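# Stamp inside the form's green field, then park stamp

## Task

Make one complete impression with the self-inking stamp that lies entirely inside the green area of the form, then set the stamp upright with its entire base resting on its mat. The stamp prints only when pressed firmly down through its full travel. The attempt fails if ink touches the form anywhere outside the green area, or if the impression is smeared or doubled by more than a small slip or twist. At the end the clipboard must lie flat and face up, and the mat flat, each on one of the four tabletops next to the arms, wholly within that top's edges and resting on nothing else. Every other object must still be standing.

## Robot and tools

Setup: three i2rt Big YAM arms (arm1, arm2, arm3) in a physics simulator, each with a five-finger right hand and a wrist camera. Room cameras are room_a and room_b. All positions are in one scene frame in metres, origin on the floor, +z up. Arm bases (base_link; each base faces along its own +x): arm1 at x=+1.013 y=+0.238 z=+0.780, quat_wxyz=(+0.600,0,0,+0.800); arm2 at x=-0.070 y=-0.136 z=+0.862, quat (+0.679,0,0,-0.734); arm3 at x=-0.941 y=-0.110 z=+0.874, quat (+0.694,-0.002,+0.001,-0.720). Reach is about 1.07 m from the joint1 axis. Loose objects may get brief random nudges.

Hand frame: the hand point sits 0.045 m in front of the palm. Its +z runs along straight fingers, +y comes out of the palm, +x runs across the palm away from the thumb. Straight fingers extend 0.06 to 0.07 m past the point, their centre lines 0.06 m behind it along -y. With joints 1, 5, 6 at zero and the hand level pointing forward, the palm is down and the thumb on the left. A wrist bracket on the little-finger side sticks out and can collide. The camera is on the little-finger side; with joint6 near -1.3 its image is upright. Thumb turned in front of the palm lets the hand wrap objects about 0.035 to 0.065 m thick; a handle down to about 0.025 m can also be held; thumb tip against index pad can pinch light objects.

Tool move: an action with optional keys arm1, arm2, arm3 (one object per arm) plus cameras. Each arm object may have: joints, a dict of absolute targets by name: joint1_rad (-2.879..2.879, base yaw, positive counter-clockwise from above), joint2_rad (0..3.141, shoulder), joint3_rad (0..3.019, elbow), joint4_rad (-1.692..1.57, hand pitch, positive lifts fingers), joint5_rad (-1.57..1.57, sideways swing, positive to arm's right), joint6_rad (-2.094..2.094, roll, positive clockwise seen from behind), all radians; and hand keys hand_little, hand_ring, hand_middle, hand_index, hand_thumb_bend (each -1 closed to +1 open/straight), hand_thumb_turn (+1 beside palm, -1 in front of palm), hand_force_limit (-1..1, closing force cutoff, about 0 to 10 N at the fingertip, 15 N for thumb motors), hand_speed (-0.96..1; full speed from +0.48 up). target: an absolute hand pose [x, y, z, qw, qx, qy, qz] in the scene frame (metres, quaternion), same form as the printed hand line; the hand follows a straight line toward it from its current hand_target. speed: top speed for that path in m/s, 0.002 to 4.3, default 0.25; rotation limited to twice that in rad/s. With target, joints may only contain hand_ keys, otherwise the call is refused. min_time_s (0.1 to 8, seconds): the minimum duration for that arm's joint motions. All arm motions in one action start together; hand paths finish together and end after 10 s regardless. cameras: list of names from arm1_cam_wrist, arm2_cam_wrist, arm3_cam_wrist, room_a, room_b, or all; [] for none. A move with no action returns full state and all images.

Tool wait: seconds (0 to 10), optional cameras; commands nothing, returns state. Tool zoom_image: camera plus region [x0,y0,x1,y1] pixels, origin top-left, at most 504 by 504, on that camera's latest image. Tool show_instructions: shows the reference page(s); no arguments. Tool finished_scene: optional scene (1); ends the scene permanently, so the result must hold without the robots.

Reading results: the move line lists arms that received motion; as last shown means an arm was not commanded, its status lines read not commanded. hand is the hand point pose (may be off, more at long reach); hand_target is where current joint targets put the hand. A hand counts as done within 1 cm and 2 degrees. off_target means resting short of target, maybe still pushing. time_out is a stop: joints keep a target shown in on_its_own. joint command not followed or pose unreachable means a safety check withheld the motion; not_followed drops a hand target. After a refused call, or a stop during one, later move, wait and finished_scene calls in the same reply are skipped. Joint velocities are rad/s; within noise means still. Torques are in joint order, positive toward larger angle, wrapping at ±28 N m for joints 3 and 4. hand_stopped_by gives six words (little, ring, middle, index, thumb_bend, thumb_turn): moving, target, force, stalled, fault. The *_load_n values are fingertip forces in N, positive when pushed open; a dropping load means a lost grip. MOTOR HOT warns of heating; at 100 °C the arm goes limp for a while.

Finger motors start only when their target changes by at least 0.002 and lock once they arrive or hit the force limit. To grip harder, raise hand_force_limit and send a target more closed than the current reading; to release, send one more open. For gentle grasps use hand_speed at -0.94 or below. Scene starts with force limit 0 and hand_speed -0.8 (slow).

Cautions: the arm never stops at contact and keeps pushing, so approach slowly. Joint-space moves can swing wide and overshoot up to about 30 degrees when stretched and fast. Paths do not avoid obstacles or other arms; pressing two robots together, including closing a hand on another robot's fingers, ends the scene. Do not drop, slam or fling objects, push anything off the tables or to the floor, or hit fixed or heavy things hard. Avoid overloading fingers. The scene keeps running while you think, holding the last command.

Each tool is called after "Call:" by a JSON object that holds its "op" and its "data", one argument or row to a line.

Reference images:

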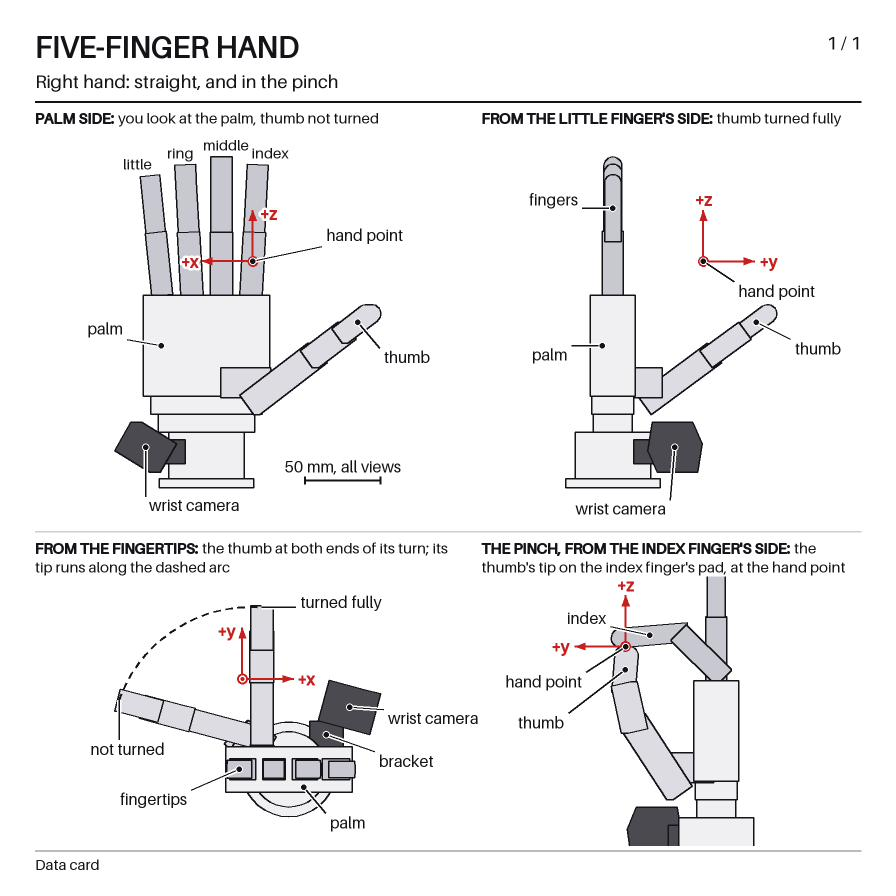

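## Session

Call:
{"op": "move", "data": {
  "cameras": ["all"]
}}

Scene clock: 0.00 s.
Joint torques (N m): no reading
Motor temperatures (°C): arm1=[34 26 27 29 28 31] | arm2=[32 28 24 31 28 27] | arm3=[28 32 31 24 24 27]
Heat: arm1: hottest joint1_rad 34 °C; arm2: hottest joint1_rad 32 °C; arm3: hottest joint2_rad 32 °C.
Joint velocities: within noise
arm1.joint_positions: joint1_rad=-0.834 joint2_rad=+0.631 joint3_rad=+1.318 joint4_rad=-1.499 joint5_rad=-0.299 joint6_rad=-1.427 hand_little=+1.000 hand_ring=+1.000 hand_middle=+1.000 hand_index=+1.000 hand_thumb_turn=+1.000 hand_thumb_bend=+1.000 hand_force_limit=+0.000 hand_speed=-0.800
arm1.joint_status: not commanded
arm1.hand_stopped_by: target,target,target,target,target,target
arm1.little_load_n: 0.0
arm1.ring_load_n: 0.0
arm1.middle_load_n: 0.0
arm1.index_load_n: 0.0
arm1.thumb_bend_load_n: 0.0
arm1.thumb_turn_load_n: 0.0
arm1.hand: x=+1.1200 y=+0.4217 z=+1.2037 quat_wxyz=(-0.317, +0.808, +0.441, +0.230) (m; scene frame)
arm1.hand_target: x=+1.1202 y=+0.4220 z=+1.2131 quat_wxyz=(-0.322, +0.803, +0.440, +0.239) (m; scene frame)
arm1.hand_status: not commanded
arm2.joint_positions: joint1_rad=-0.787 joint2_rad=+0.625 joint3_rad=+1.420 joint4_rad=-1.232 joint5_rad=-0.288 joint6_rad=-1.143 hand_little=+1.000 hand_ring=+1.000 hand_middle=+1.000 hand_index=+1.000 hand_thumb_turn=+1.000 hand_thumb_bend=+1.000 hand_force_limit=+0.000 hand_speed=-0.800
arm2.joint_status: not commanded
arm2.hand_stopped_by: target,target,target,target,target,target
arm2.little_load_n: 0.0
arm2.ring_load_n: 0.0
arm2.middle_load_n: 0.0
arm2.index_load_n: 0.0
arm2.thumb_bend_load_n: 0.0
arm2.thumb_turn_load_n: 0.0
arm2.hand: x=-0.2487 y=-0.3063 z=+1.3789 quat_wxyz=(+0.383, +0.191, -0.816, +0.387) (m; scene frame)
arm2.hand_target: x=-0.2480 y=-0.3057 z=+1.3905 quat_wxyz=(+0.393, +0.192, -0.809, +0.393) (m; scene frame)
arm2.hand_status: not commanded
arm3.joint_positions: joint1_rad=-0.218 joint2_rad=+0.610 joint3_rad=+1.345 joint4_rad=-1.409 joint5_rad=+0.224 joint6_rad=-1.278 hand_little=+1.000 hand_ring=+1.000 hand_middle=+1.000 hand_index=+1.000 hand_thumb_turn=+1.000 hand_thumb_bend=+1.000 hand_force_limit=+0.000 hand_speed=-0.800
arm3.joint_status: not commanded
arm3.hand_stopped_by: target,target,target,target,target,target
arm3.little_load_n: 0.0
arm3.ring_load_n: 0.5
arm3.middle_load_n: 0.0
arm3.index_load_n: 0.0
arm3.thumb_bend_load_n: 0.0
arm3.thumb_turn_load_n: 0.0
arm3.hand: x=-1.0788 y=-0.2818 z=+1.3395 quat_wxyz=(+0.373, +0.397, -0.804, +0.240) (m; scene frame)
arm3.hand_target: x=-1.0787 y=-0.2814 z=+1.3485 quat_wxyz=(+0.379, +0.393, -0.800, +0.248) (m; scene frame)
arm3.hand_status: not commanded
pictures: arm1_cam_wrist, arm2_cam_wrist, arm3_cam_wrist, room_a, room_b

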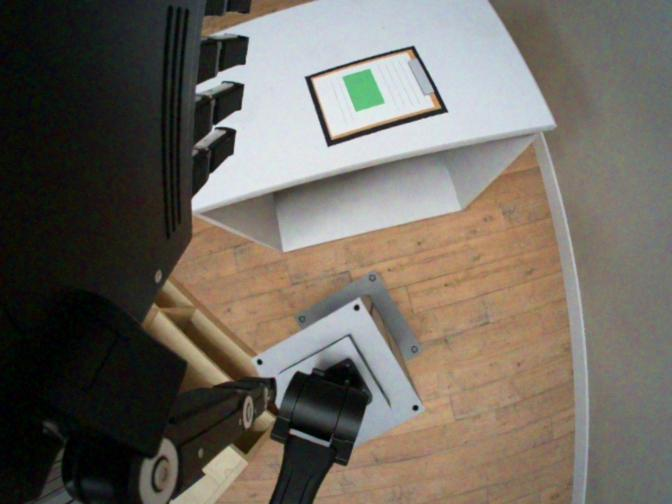

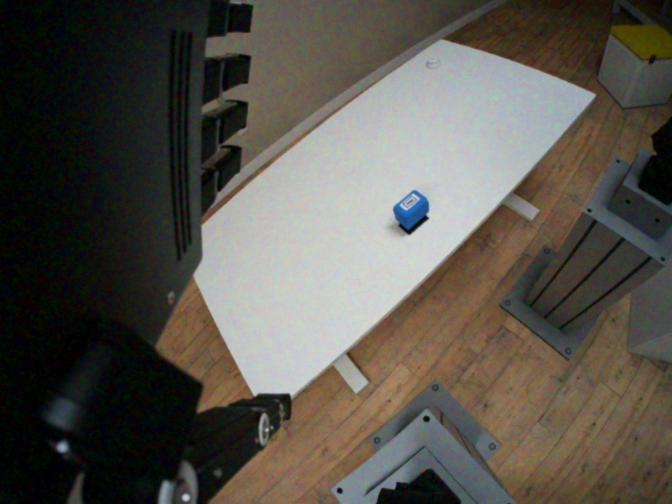

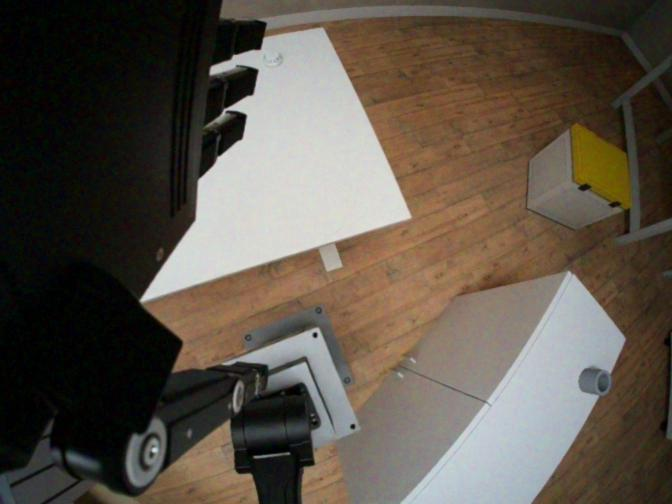

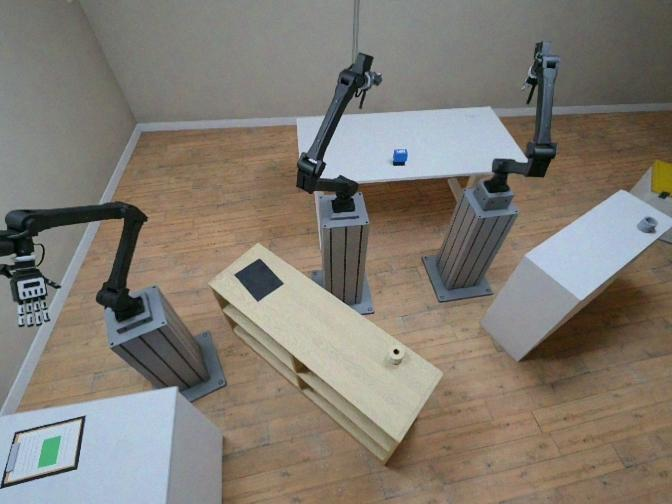

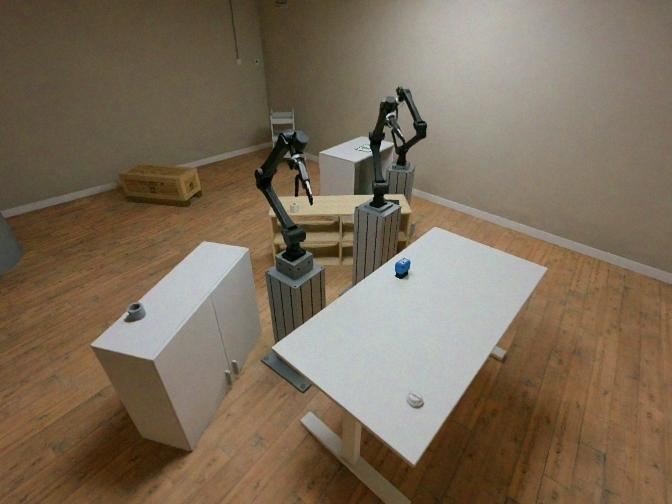

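Call:
{"op": "zoom_image", "data": {
  "camera": "room_a",
  "region": [200, 230, 460, 470]
}}

Call:
{"op": "zoom_image", "data": {
  "camera": "room_a",
  "region": [0, 380, 240, 504]
}}

Call:
{"op": "zoom_image", "data": {
  "camera": "room_a",
  "region": [350, 110, 450, 200]
}}

Call:
{"op": "zoom_image", "data": {
  "camera": "arm1_cam_wrist",
  "region": [280, 20, 480, 170]
}}

Call:
{"op": "zoom_image", "data": {
  "camera": "arm2_cam_wrist",
  "region": [340, 150, 490, 270]
}}

Call:
{"op": "zoom_image", "data": {
  "camera": "room_b",
  "region": [330, 200, 490, 330]
}}

Call:
{"op": "zoom_image", "data": {
  "camera": "room_b",
  "region": [250, 100, 450, 270]
}}

Scaled by 1.938 from the camera's image (finer frame: 960x720).

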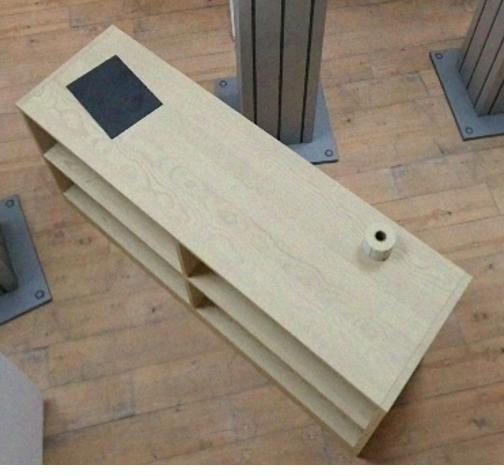

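Scaled by 2.100 from the camera's image (finer frame: 960x720).

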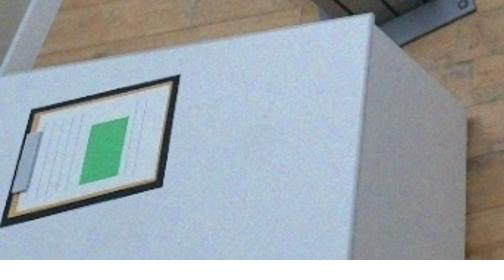

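Scaled by 5.040 from the camera's image (finer frame: 960x720).

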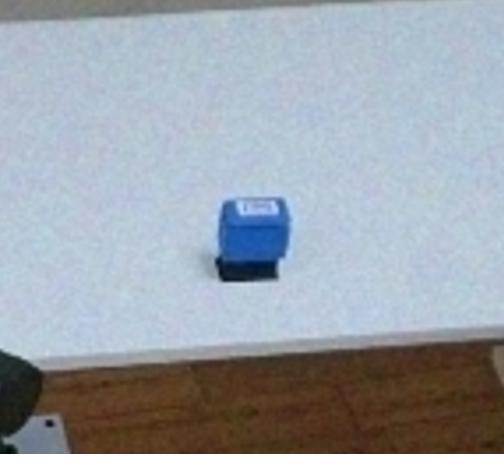

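Scaled by 2.520 from the camera's image (finer frame: 960x720).

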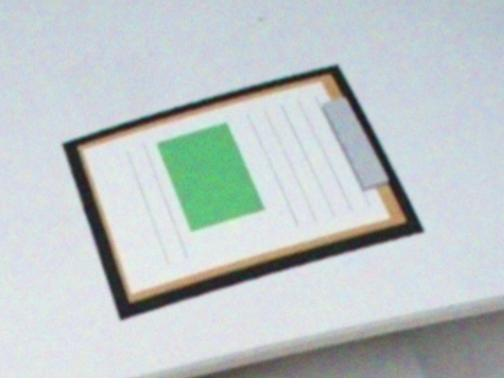

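Scaled by 3.360 from the camera's image (finer frame: 960x720).

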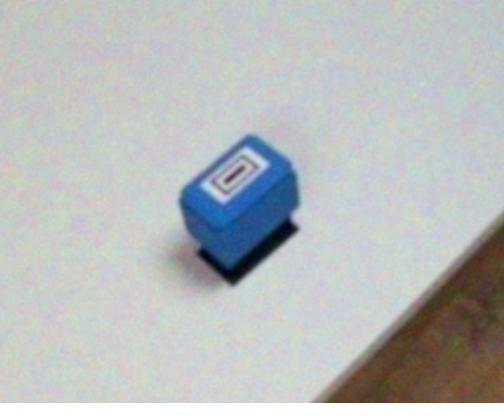

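Scaled by 3.150 from the camera's image (finer frame: 960x720).

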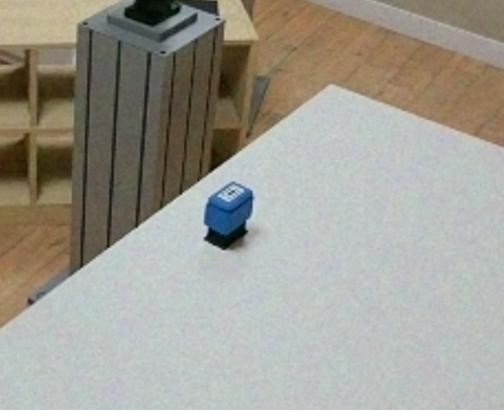

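Scaled by 2.520 from the camera's image (finer frame: 960x720).

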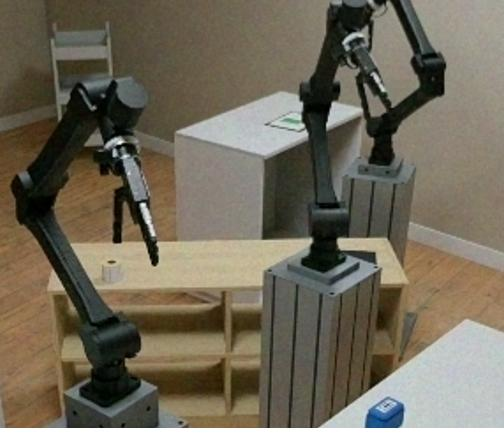

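Call:
{"op": "move", "data": {
  "arm1": {"target": [1.17, 0.66, 1.08, 0.3365, -0.9247, 0.1672, -0.0608], "speed": 0.4},
  "arm2": {"target": [-0.50, -0.53, 1.0, 0.1364, -0.3747, -0.8618, 0.3136], "speed": 0.4},
  "cameras": ["arm1_cam_wrist", "arm2_cam_wrist"]
}}

Scene clock: 8.10 s.
Joint torques (N m): arm1=[-0.44 -6.95 10.65 2.48 0.06 0.22] | arm2=[-0.56 -12.98 11.95 1.89 0.14 0.04] | arm3=[-0.38 0.91 8.18 1.43 0.08 -0.13]
Motor temperatures (°C): arm1=[34 26 28 29 28 30] | arm2=[32 28 24 31 28 27] | arm3=[28 32 32 24 24 27]
Heat: arm1: hottest joint1_rad 34 °C; arm2: hottest joint1_rad 32 °C; arm3: hottest joint2_rad 32 °C.
move: arm1 off_target; arm2 off_target
Joint velocities: within noise
arm1.joint_positions: joint1_rad=-0.732 joint2_rad=+1.186 joint3_rad=+1.263 joint4_rad=-0.990 joint5_rad=-0.055 joint6_rad=-0.071 hand_little=+1.000 hand_ring=+1.000 hand_middle=+1.000 hand_index=+1.000 hand_thumb_turn=+1.000 hand_thumb_bend=+1.000 hand_force_limit=+0.000 hand_speed=-0.800
arm1.joint_status: not commanded
arm1.hand_stopped_by: target,target,target,target,target,target
arm1.little_load_n: 0.0
arm1.ring_load_n: 0.0
arm1.middle_load_n: 0.0
arm1.index_load_n: 0.0
arm1.thumb_bend_load_n: 0.0
arm1.thumb_turn_load_n: -0.5
arm1.hand: x=+1.1685 y=+0.6481 z=+1.0673 quat_wxyz=(-0.319, +0.931, -0.168, +0.058)
arm1.hand_target: x=+1.1698 y=+0.6594 z=+1.0801 quat_wxyz=(-0.336, +0.925, -0.167, +0.061)
arm1.hand_status: off_target (0.017 m and 2.2 deg from the pose sent, 0.273 m and 74.9 deg at the start)
arm2.joint_positions: joint1_rad=-0.802 joint2_rad=+1.585 joint3_rad=+1.206 joint4_rad=-0.551 joint5_rad=-0.046 joint6_rad=-0.069 hand_little=+1.000 hand_ring=+1.000 hand_middle=+1.000 hand_index=+1.000 hand_thumb_turn=+1.000 hand_thumb_bend=+1.000 hand_force_limit=+0.000 hand_speed=-0.800
arm2.joint_status: not commanded
arm2.hand_stopped_by: target,target,target,target,target,target
arm2.little_load_n: 0.0
arm2.ring_load_n: 0.0
arm2.middle_load_n: 0.0
arm2.index_load_n: 0.0
arm2.thumb_bend_load_n: 0.0
arm2.thumb_turn_load_n: 0.0
arm2.hand: x=-0.4792 y=-0.5192 z=+0.9777 quat_wxyz=(+0.124, -0.368, -0.875, +0.290)
arm2.hand_target: x=-0.4990 y=-0.5289 z=+1.0005 quat_wxyz=(+0.136, -0.375, -0.862, +0.314)
arm2.hand_status: off_target (0.032 m and 3.5 deg from the pose sent, 0.507 m and 72.7 deg at the start)
arm3: as last shown
arm3.ring_load_n: 0.0
arm3.index_load_n: -0.5
arm1_cam_wrist: T_world_to_cam=[[-0.02738, -0.80436, -0.59352, 1.18599], [-0.90872, -0.22736, 0.35006, 0.81983], [-0.41651, 0.54892, -0.72471, 1.02184]] pos_world=[1.20307, 0.57945, 1.15745]
arm2_cam_wrist: T_world_to_cam=[[0.41633, 0.704, -0.57537, 1.12845], [0.90257, -0.24365, 0.35496, -0.05129], [0.1097, -0.66709, -0.73685, 0.53927]] pos_world=[-0.48267, -0.44718, 1.06485]

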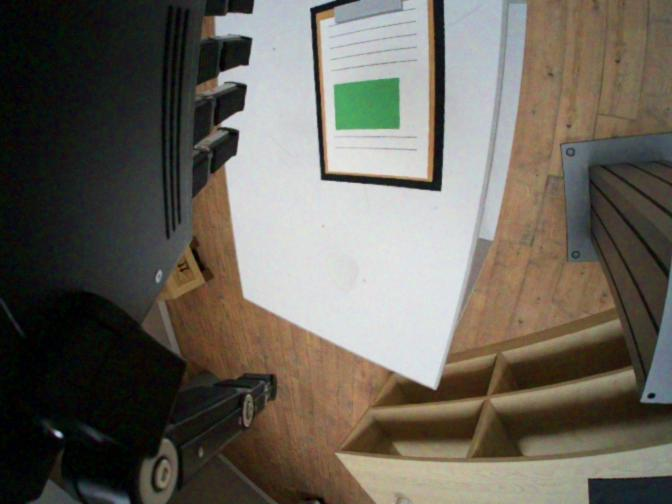

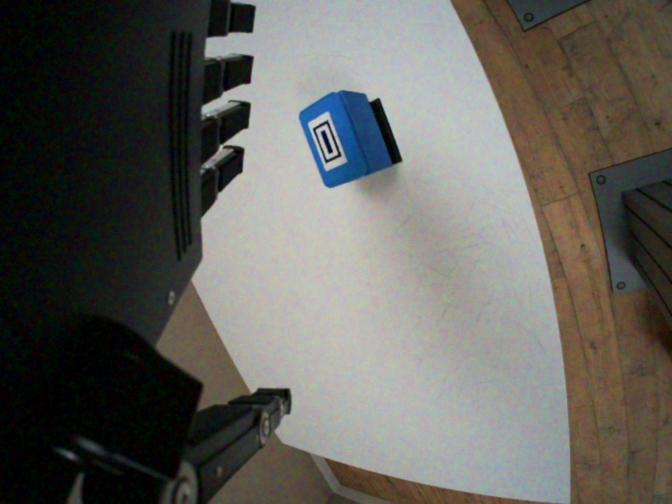

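Call:
{"op": "zoom_image", "data": {
  "camera": "arm2_cam_wrist",
  "region": [270, 70, 430, 210]
}}

Call:
{"op": "zoom_image", "data": {
  "camera": "arm1_cam_wrist",
  "region": [290, 0, 460, 200]
}}

Scaled by 3.150 from the camera's image (finer frame: 960x720).

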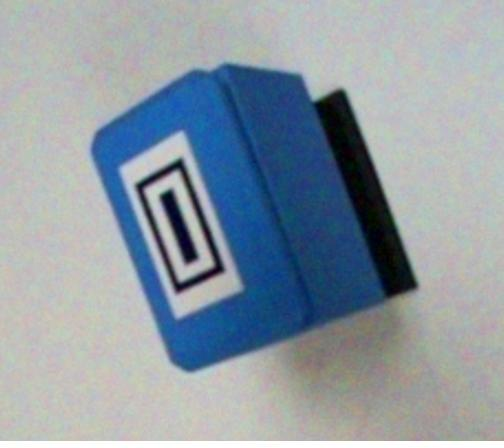

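Scaled by 2.520 from the camera's image (finer frame: 960x720).

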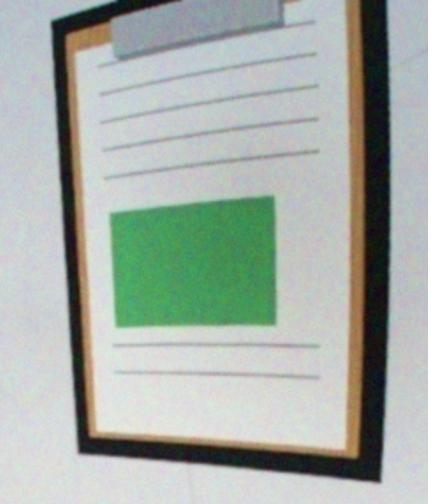

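Call:
{"op": "move", "data": {
  "arm1": {"target": [1.22, 0.80, 1.02, 0.2418, -0.6645, 0.6645, -0.2418], "speed": 0.4},
  "arm2": {"target": [-0.547, -0.60, 0.96, 0.0134, -0.0323, -0.9234, 0.3825], "speed": 0.4},
  "cameras": ["all"]
}}

Scene clock: 16.73 s.
Joint torques (N m): arm1=[-0.5 -12.57 12 0.21 0.69 0.23] | arm2=[-0.97 -17.2 11.99 0.58 -0.43 -0.24] | arm3=[-0.38 0.85 8.2 1.4 0.08 -0.13]
Motor temperatures (°C): arm1=[33 26 29 29 28 30] | arm2=[32 28 25 31 28 27] | arm3=[28 32 32 24 24 27]
Heat: arm1: hottest joint1_rad 33 °C; arm2: hottest joint1_rad 32 °C; arm3: hottest joint2_rad 32 °C.
move: arm1 off_target; arm2 off_target
Joint velocities: within noise
arm1.joint_positions: joint1_rad=-0.530 joint2_rad=+1.709 joint3_rad=+1.694 joint4_rad=-1.382 joint5_rad=+0.672 joint6_rad=+1.256 hand_little=+1.000 hand_ring=+1.000 hand_middle=+1.000 hand_index=+1.000 hand_thumb_turn=+1.000 hand_thumb_bend=+1.000 hand_force_limit=+0.000 hand_speed=-0.800
arm1.joint_status: not commanded
arm1.hand_stopped_by: target,target,target,target,target,target
arm1.little_load_n: 0.0
arm1.ring_load_n: -0.5
arm1.middle_load_n: 0.0
arm1.index_load_n: 0.0
arm1.thumb_bend_load_n: 0.0
arm1.thumb_turn_load_n: 0.0
arm1.hand: x=+1.2201 y=+0.7841 z=+1.0085 quat_wxyz=(-0.231, +0.668, -0.662, +0.248)
arm1.hand_target: x=+1.2197 y=+0.7992 z=+1.0198 quat_wxyz=(-0.242, +0.665, -0.664, +0.241)
arm1.hand_status: off_target (0.020 m and 1.5 deg from the pose sent, 0.167 m and 69.6 deg at the start)
arm2.joint_positions: joint1_rad=-0.843 joint2_rad=+1.920 joint3_rad=+1.556 joint4_rad=-0.661 joint5_rad=-0.566 joint6_rad=-0.679 hand_little=+1.000 hand_ring=+1.000 hand_middle=+1.000 hand_index=+1.000 hand_thumb_turn=+1.000 hand_thumb_bend=+1.000 hand_force_limit=+0.000 hand_speed=-0.800
arm2.joint_status: not commanded
arm2.hand_stopped_by: target,target,target,target,target,target
arm2.little_load_n: 0.0
arm2.ring_load_n: 0.0
arm2.middle_load_n: 0.0
arm2.index_load_n: 0.0
arm2.thumb_bend_load_n: 0.0
arm2.thumb_turn_load_n: 0.0
arm2.hand: x=-0.5269 y=-0.5977 z=+0.9454 quat_wxyz=(-0.002, -0.037, -0.927, +0.373)
arm2.hand_target: x=-0.5462 y=-0.5993 z=+0.9601 quat_wxyz=(+0.014, -0.032, -0.923, +0.382)
arm2.hand_status: off_target (0.025 m and 2.1 deg from the pose sent, 0.107 m and 42.4 deg at the start)
arm3: as last shown
arm3.index_load_n: 0.0
pictures: arm1_cam_wrist, arm2_cam_wrist, arm3_cam_wrist, room_a, room_b
arm1_cam_wrist: T_world_to_cam=[[-0.74414, -0.2717, -0.61028, 1.73568], [-0.54203, 0.77954, 0.31387, -0.28219], [0.39046, 0.56435, -0.72736, -0.06788]] pos_world=[1.16514, 0.72987, 1.09844]
arm2_cam_wrist: T_world_to_cam=[[-0.14086, 0.72376, -0.67552, 0.99794], [0.82711, 0.46103, 0.32147, 0.3971], [0.5441, -0.51344, -0.66357, 0.71983]] pos_world=[-0.57953, -0.53575, 1.02412]

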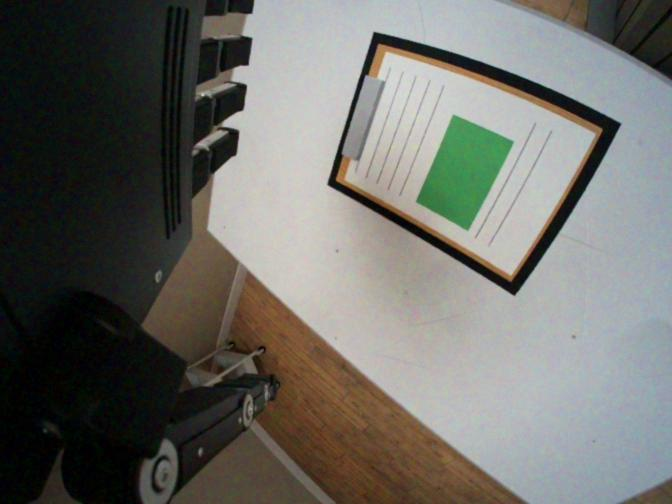

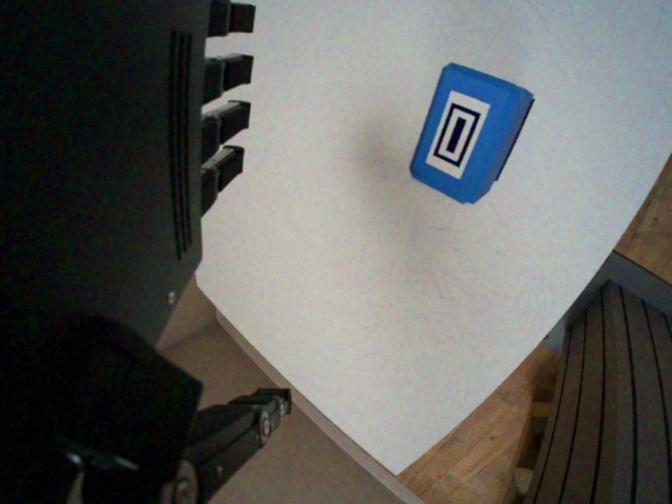

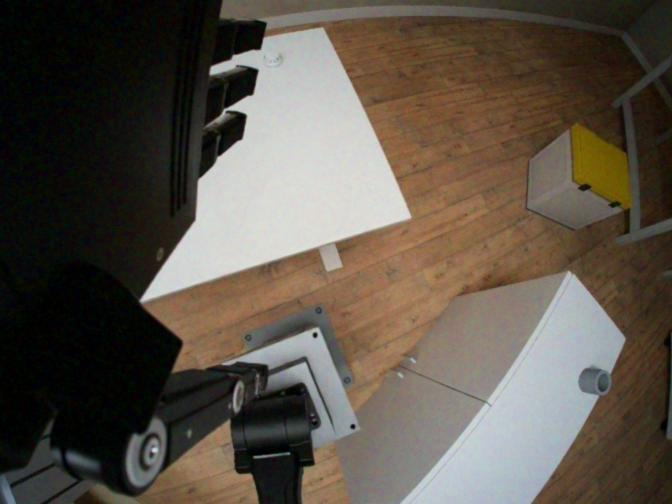

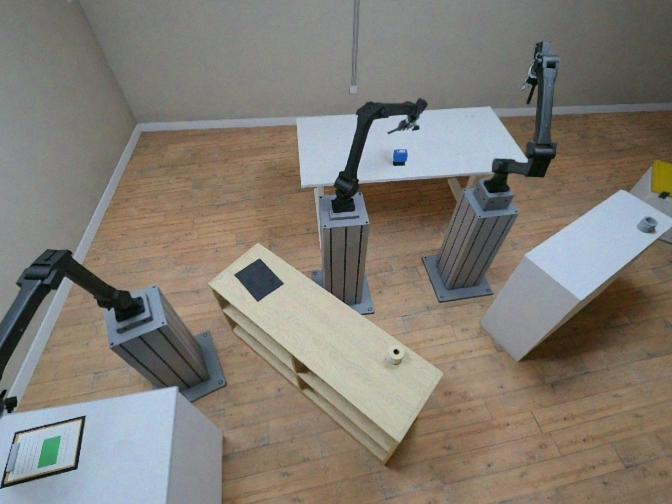

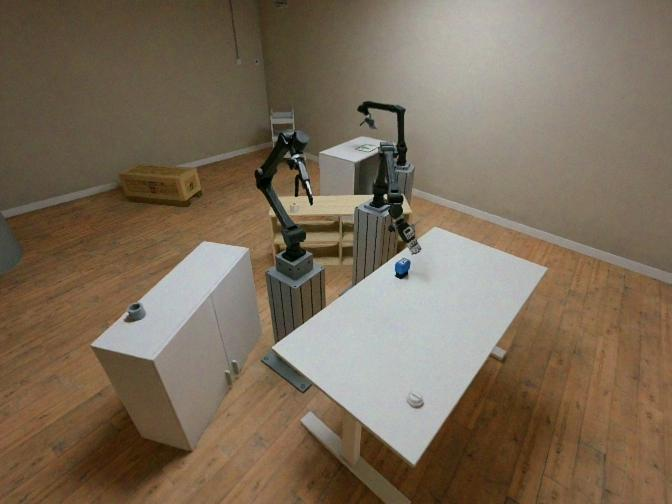

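Call:
{"op": "zoom_image", "data": {
  "camera": "arm2_cam_wrist",
  "region": [390, 50, 550, 220]
}}

Call:
{"op": "zoom_image", "data": {
  "camera": "arm1_cam_wrist",
  "region": [320, 20, 640, 300]
}}

Call:
{"op": "zoom_image", "data": {
  "camera": "room_a",
  "region": [350, 80, 450, 180]
}}

Call:
{"op": "zoom_image", "data": {
  "camera": "room_b",
  "region": [360, 200, 460, 300]
}}

Scaled by 2.965 from the camera's image (finer frame: 960x720).

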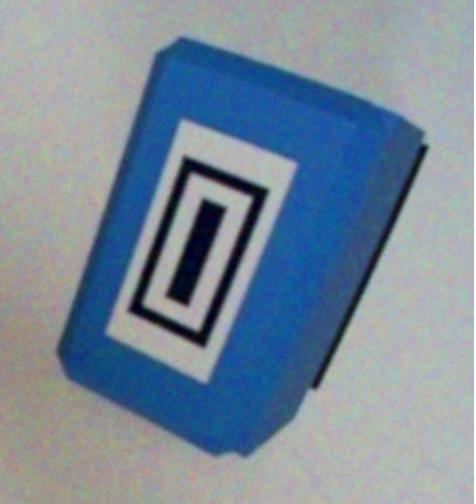

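Scaled by 1.575 from the camera's image (finer frame: 960x720).

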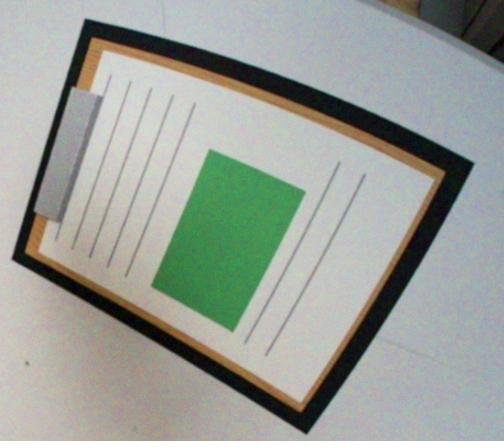

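Scaled by 5.040 from the camera's image (finer frame: 960x720).

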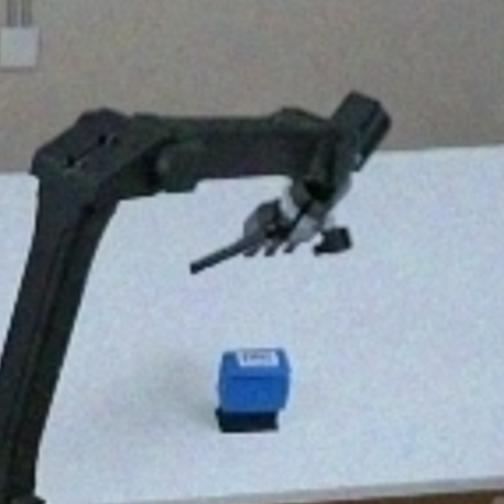

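Scaled by 5.040 from the camera's image (finer frame: 960x720).

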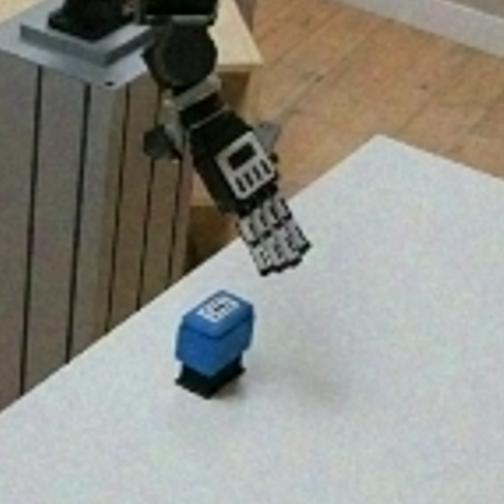

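Call:
{"op": "move", "data": {
  "arm2": {"target": [-0.557, -0.611, 0.915, 0.033, -0.035, -0.919, 0.391], "speed": 0.2, "joints": {"hand_thumb_turn": -1, "hand_speed": 0.0, "hand_index": 0.5, "hand_middle": 0.5, "hand_ring": 0.9, "hand_little": 0.9}},
  "cameras": ["arm2_cam_wrist", "room_a", "room_b"]
}}

Scene clock: 21.43 s.
Joint torques (N m): arm1=[-0.5 -12.51 12 0.21 0.7 0.23] | arm2=[-0.32 -18.32 8.38 2.06 -0.22 -0.04] | arm3=[-0.38 0.85 8.18 1.42 0.08 -0.13]
Motor temperatures (°C): arm1=[33 26 31 29 28 30] | arm2=[32 28 26 31 28 27] | arm3=[28 32 33 24 24 27]
Heat: arm1: hottest joint1_rad 33 °C; arm2: hottest joint1_rad 32 °C; arm3: hottest joint3_rad 33 °C.
move: arm2 done
Joint velocities: within noise
arm1, arm3: as last shown
arm1.ring_load_n: 0.0
arm1.hand: x=+1.2201 y=+0.7842 z=+1.0085 quat_wxyz=(-0.231, +0.668, -0.662, +0.248)
arm1.hand_target: x=+1.2197 y=+0.7992 z=+1.0199 quat_wxyz=(-0.242, +0.665, -0.664, +0.241)
arm2.joint_positions: joint1_rad=-0.843 joint2_rad=+1.981 joint3_rad=+1.553 joint4_rad=-0.538 joint5_rad=-0.550 joint6_rad=-0.680 hand_little=+0.900 hand_ring=+0.900 hand_middle=+0.500 hand_index=+0.500 hand_thumb_turn=-1.000 hand_thumb_bend=+1.000 hand_force_limit=+0.000 hand_speed=+0.000
arm2.joint_status: all done
arm2.hand_stopped_by: target,target,target,target,target,target
arm2.little_load_n: 0.0
arm2.ring_load_n: -0.5
arm2.middle_load_n: 0.0
arm2.index_load_n: 0.0
arm2.thumb_bend_load_n: 0.0
arm2.thumb_turn_load_n: 0.0
arm2.hand: x=-0.5490 y=-0.6109 z=+0.9132 quat_wxyz=(+0.025, -0.031, -0.922, +0.385)
arm2.hand_target: x=-0.5568 y=-0.6109 z=+0.9150 quat_wxyz=(+0.033, -0.035, -0.919, +0.391)
arm2.hand_status: done (0.008 m and 1.3 deg from the pose sent, 0.045 m and 4.5 deg at the start)
arm2_cam_wrist: T_world_to_cam=[[-0.17192, 0.70881, -0.68413, 0.96432], [0.84718, 0.46079, 0.26451, 0.49461], [0.50273, -0.5341, -0.6797, 0.68307]] pos_world=[-0.59663, -0.5466, 0.99318]

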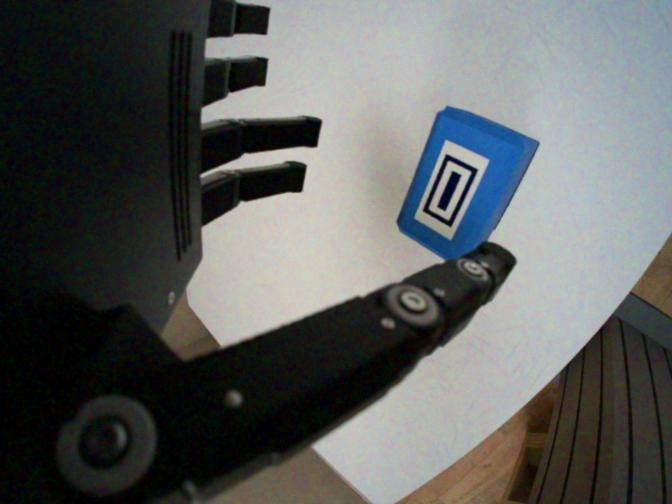

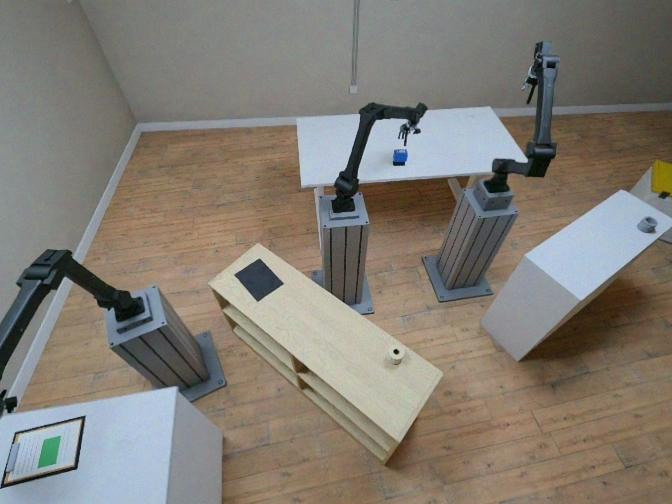

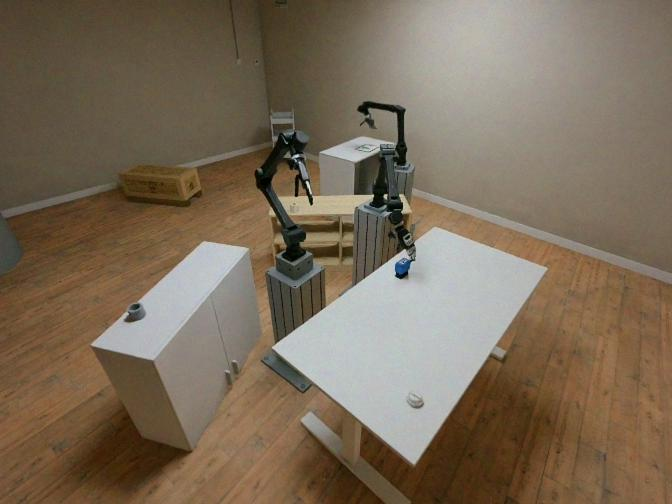

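Call:
{"op": "move", "data": {
  "arm2": {"target": [-0.557, -0.605, 0.864, 0.028, -0.040, -0.919, 0.391], "speed": 0.1},
  "cameras": ["arm2_cam_wrist", "room_a", "room_b"]
}}

Call:
{"op": "zoom_image", "data": {
  "camera": "room_a",
  "region": [350, 80, 450, 180]
}}

Call:
{"op": "zoom_image", "data": {
  "camera": "room_b",
  "region": [360, 200, 460, 300]
}}

Scene clock: 36.43 s.
Joint torques (N m): arm1=[-0.44 -12.51 12.01 0.24 0.68 0.24] | arm2=[-1.2 -18.55 7.91 2.03 -0.41 -0.04] | arm3=[-0.38 0.91 8.2 1.4 0.08 -0.13]
Motor temperatures (°C): arm1=[33 26 34 28 28 30] | arm2=[32 28 26 31 28 27] | arm3=[28 31 33 24 24 27]
Heat: arm1: hottest joint3_rad 34 °C; arm2: hottest joint1_rad 32 °C; arm3: hottest joint3_rad 33 °C.
move: arm2 off_target
Joint velocities: within noise
arm1, arm3: as last shown
arm2.joint_positions: joint1_rad=-0.846 joint2_rad=+2.042 joint3_rad=+1.498 joint4_rad=-0.435 joint5_rad=-0.555 joint6_rad=-0.680 hand_little=+0.900 hand_ring=+0.900 hand_middle=+0.500 hand_index=+0.500 hand_thumb_turn=-1.000 hand_thumb_bend=+1.000 hand_force_limit=+0.000 hand_speed=+0.000
arm2.joint_status: not commanded
arm2.hand_stopped_by: target,target,target,target,target,target
arm2.little_load_n: 0.0
arm2.ring_load_n: 0.0
arm2.middle_load_n: 0.0
arm2.index_load_n: 0.0
arm2.thumb_bend_load_n: 0.0
arm2.thumb_turn_load_n: 0.0
arm2.hand: x=-0.5454 y=-0.6074 z=+0.8596 quat_wxyz=(+0.019, -0.033, -0.923, +0.383)
arm2.hand_target: x=-0.5568 y=-0.6048 z=+0.8639 quat_wxyz=(+0.028, -0.040, -0.919, +0.391)
arm2.hand_status: off_target (0.013 m and 1.7 deg from the pose sent, 0.050 m and 1.3 deg at the start)
arm3.ring_load_n: -0.5
arm2_cam_wrist: T_world_to_cam=[[-0.1633, 0.71179, -0.68315, 0.93151], [0.84324, 0.46014, 0.27786, 0.49014], [0.51213, -0.53069, -0.67535, 0.65006]] pos_world=[-0.59411, -0.54359, 0.93919]

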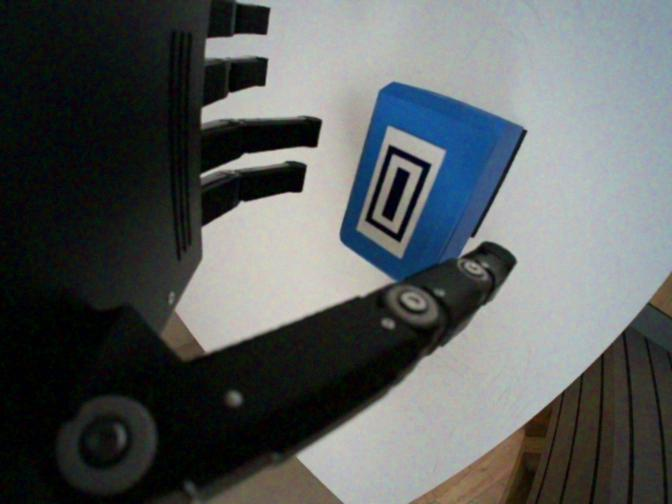

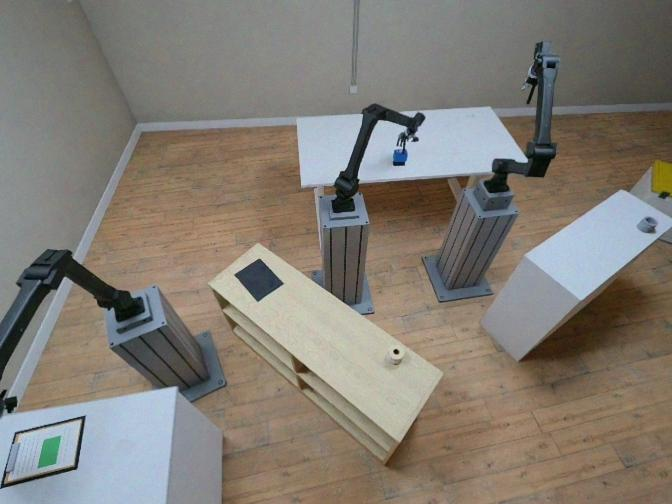

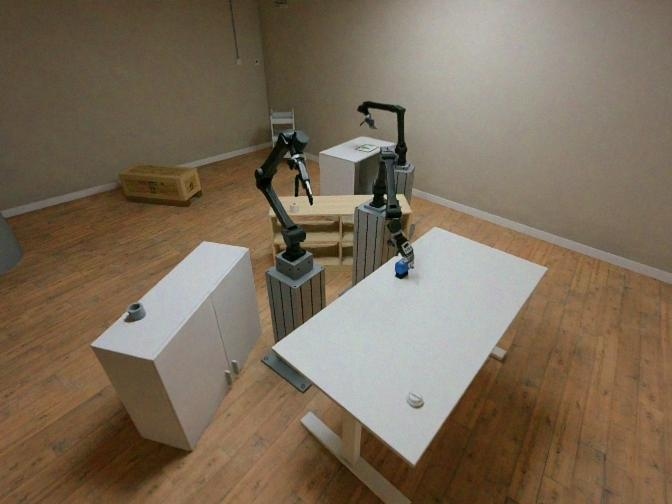

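Scaled by 5.040 from the camera's image (finer frame: 960x720).

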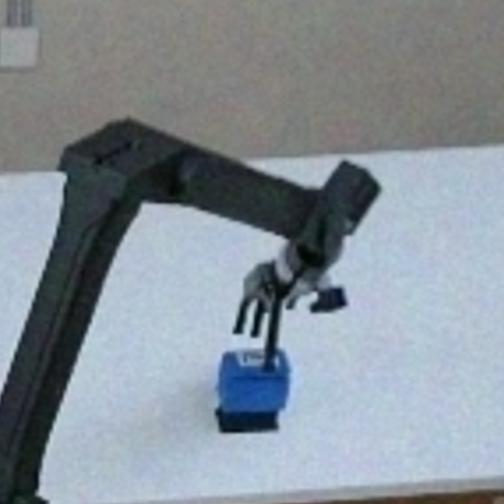

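Scaled by 5.040 from the camera's image (finer frame: 960x720).

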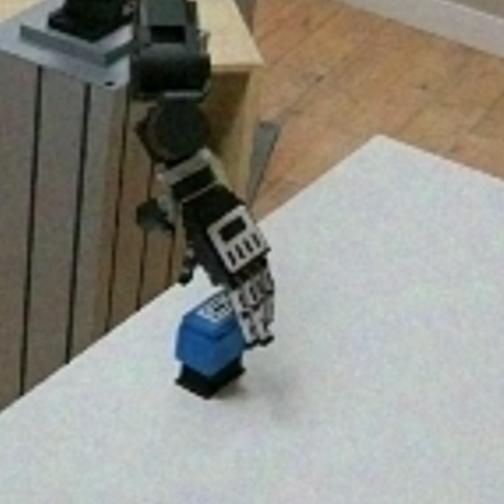

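Call:
{"op": "move", "data": {
  "arm2": {"target": [-0.5534, -0.6004, 0.796, 0.026, -0.043, -0.919, 0.391], "speed": 0.08},
  "cameras": ["arm2_cam_wrist", "room_a", "room_b"]
}}

Call:
{"op": "zoom_image", "data": {
  "camera": "room_a",
  "region": [350, 80, 450, 180]
}}

Call:
{"op": "zoom_image", "data": {
  "camera": "room_b",
  "region": [360, 200, 460, 300]
}}

Scene clock: 38.97 s.
Joint torques (N m): arm1=[-0.56 -12.57 12.01 0.21 0.69 0.22] | arm2=[-0.85 -18.08 7.23 2.04 -0.4 0.02] | arm3=[-0.38 0.85 8.18 1.4 0.07 -0.13]
Motor temperatures (°C): arm1=[33 26 35 28 28 30] | arm2=[32 29 26 31 28 27] | arm3=[28 31 33 24 24 27]
Heat: arm1: hottest joint3_rad 35 °C; arm2: hottest joint1_rad 32 °C; arm3: hottest joint3_rad 33 °C.
move: arm2 done
Joint velocities: within noise
arm1, arm3: as last shown
arm1.index_load_n: -0.5
arm2.joint_positions: joint1_rad=-0.849 joint2_rad=+2.129 joint3_rad=+1.447 joint4_rad=-0.293 joint5_rad=-0.558 joint6_rad=-0.680 hand_little=+0.900 hand_ring=+0.900 hand_middle=+0.500 hand_index=+0.500 hand_thumb_turn=-1.000 hand_thumb_bend=+1.000 hand_force_limit=+0.000 hand_speed=+0.000
arm2.joint_status: not commanded
arm2.hand_stopped_by: target,target,target,target,target,target
arm2.little_load_n: 0.0
arm2.ring_load_n: 0.0
arm2.middle_load_n: 0.0
arm2.index_load_n: 0.0
arm2.thumb_bend_load_n: 0.0
arm2.thumb_turn_load_n: 0.0
arm2.hand: x=-0.5437 y=-0.6043 z=+0.7962 quat_wxyz=(+0.020, -0.033, -0.922, +0.385)
arm2.hand_target: x=-0.5533 y=-0.6003 z=+0.7961 quat_wxyz=(+0.026, -0.043, -0.919, +0.391)
arm2.hand_status: done (0.010 m and 1.5 deg from the pose sent, 0.065 m and 1.7 deg at the start)
arm3.ring_load_n: 0.0
arm2_cam_wrist: T_world_to_cam=[[-0.16426, 0.70861, -0.68622, 0.88623], [0.84474, 0.46027, 0.27308, 0.50955], [0.50935, -0.53482, -0.67419, 0.60322]] pos_world=[-0.59211, -0.5399, 0.87568]

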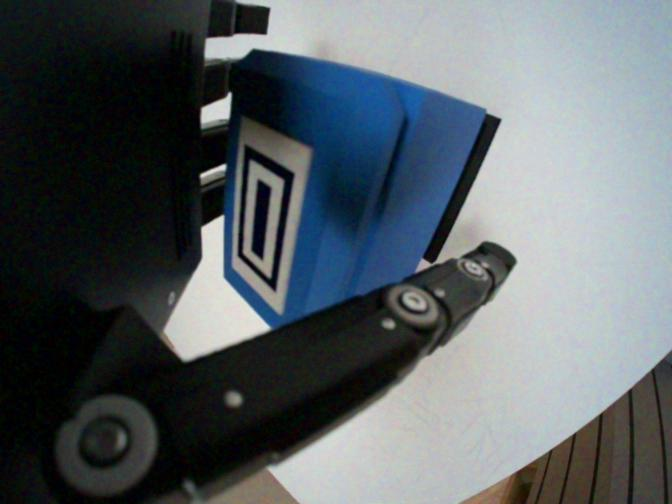

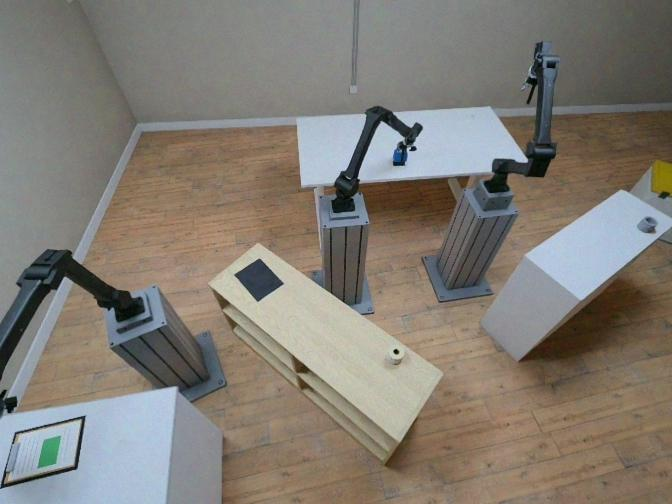

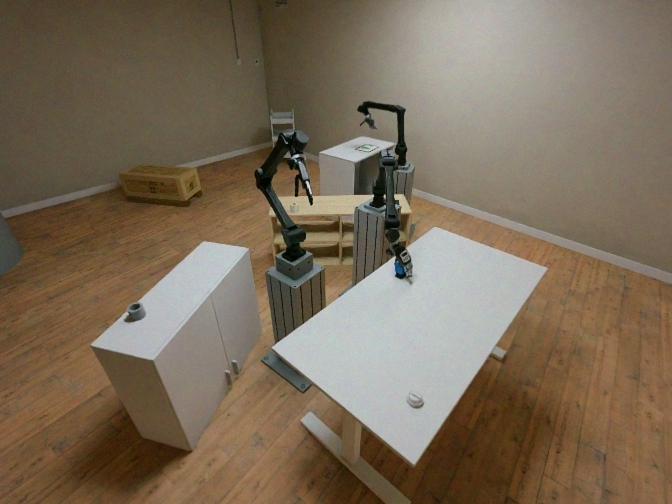

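Scaled by 5.040 from the camera's image (finer frame: 960x720).

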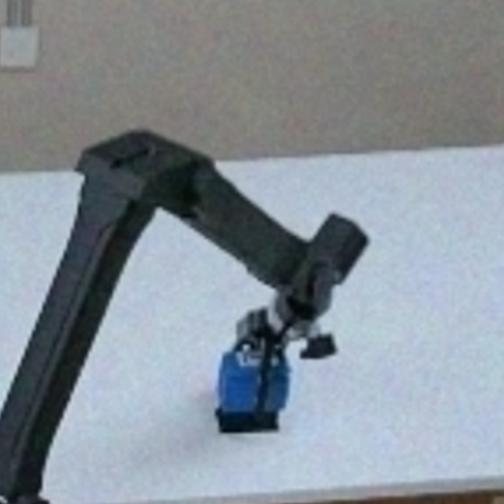

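Scaled by 5.040 from the camera's image (finer frame: 960x720).

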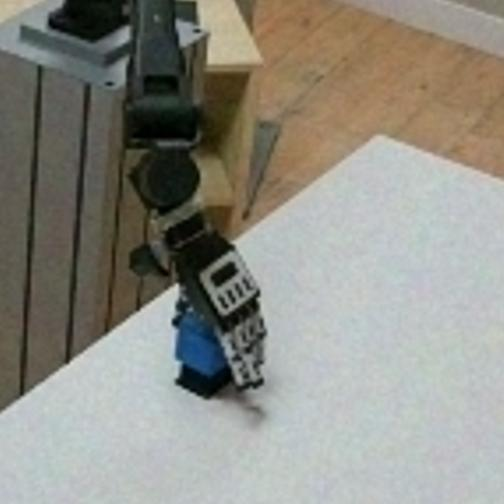

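Call:
{"op": "move", "data": {
  "arm2": {"joints": {"hand_speed": -0.6, "hand_thumb_bend": 0.65, "hand_index": 0.35, "hand_middle": 0.35, "hand_force_limit": 0.0}},
  "cameras": ["arm2_cam_wrist"]
}}

Call:
{"op": "zoom_image", "data": {
  "camera": "arm2_cam_wrist",
  "region": [190, 40, 530, 360]
}}

Scene clock: 40.83 s.
Joint torques (N m): arm1=[-0.56 -12.28 12 0.25 0.7 0.23] | arm2=[-1.44 -18.32 7.17 2.06 -0.39 -0.01] | arm3=[-0.38 0.85 8.18 1.42 0.08 -0.13]
Motor temperatures (°C): arm1=[33 26 35 28 28 30] | arm2=[32 29 26 31 28 27] | arm3=[28 31 34 24 24 27]
Heat: arm1: hottest joint3_rad 35 °C; arm2: hottest joint1_rad 32 °C; arm3: hottest joint3_rad 34 °C.
move: arm2 done
Joint velocities: within noise
arm1, arm3: as last shown
arm1.thumb_turn_load_n: -0.5
arm2.joint_positions: joint1_rad=-0.849 joint2_rad=+2.129 joint3_rad=+1.447 joint4_rad=-0.293 joint5_rad=-0.558 joint6_rad=-0.680 hand_little=+0.900 hand_ring=+0.900 hand_middle=+0.350 hand_index=+0.350 hand_thumb_turn=-1.000 hand_thumb_bend=+0.650 hand_force_limit=+0.000 hand_speed=-0.600
arm2.joint_status: all done
arm2.hand_stopped_by: target,target,target,target,target,target
arm2.little_load_n: 0.0
arm2.ring_load_n: 0.0
arm2.middle_load_n: 0.0
arm2.index_load_n: 0.0
arm2.thumb_bend_load_n: 0.0
arm2.thumb_turn_load_n: 0.5
arm2.hand: x=-0.5437 y=-0.6043 z=+0.7962 quat_wxyz=(+0.020, -0.033, -0.922, +0.385)
arm2.hand_target: x=-0.5533 y=-0.6003 z=+0.7961 quat_wxyz=(+0.026, -0.043, -0.919, +0.391)
arm2.hand_status: not commanded
arm2_cam_wrist: T_world_to_cam=[[-0.16426, 0.70861, -0.68622, 0.88623], [0.84474, 0.46027, 0.27308, 0.50955], [0.50935, -0.53482, -0.67419, 0.60322]] pos_world=[-0.59211, -0.5399, 0.87568]

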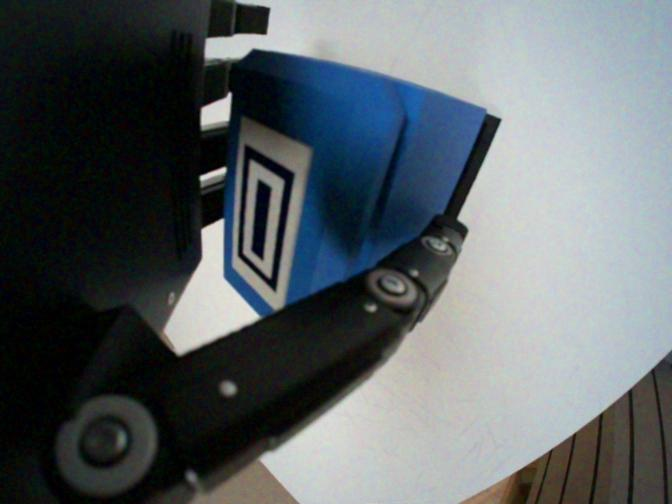

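Scaled by 1.482 from the camera's image (finer frame: 960x720).

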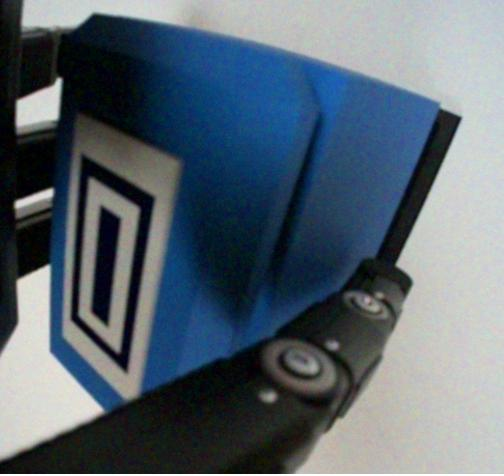

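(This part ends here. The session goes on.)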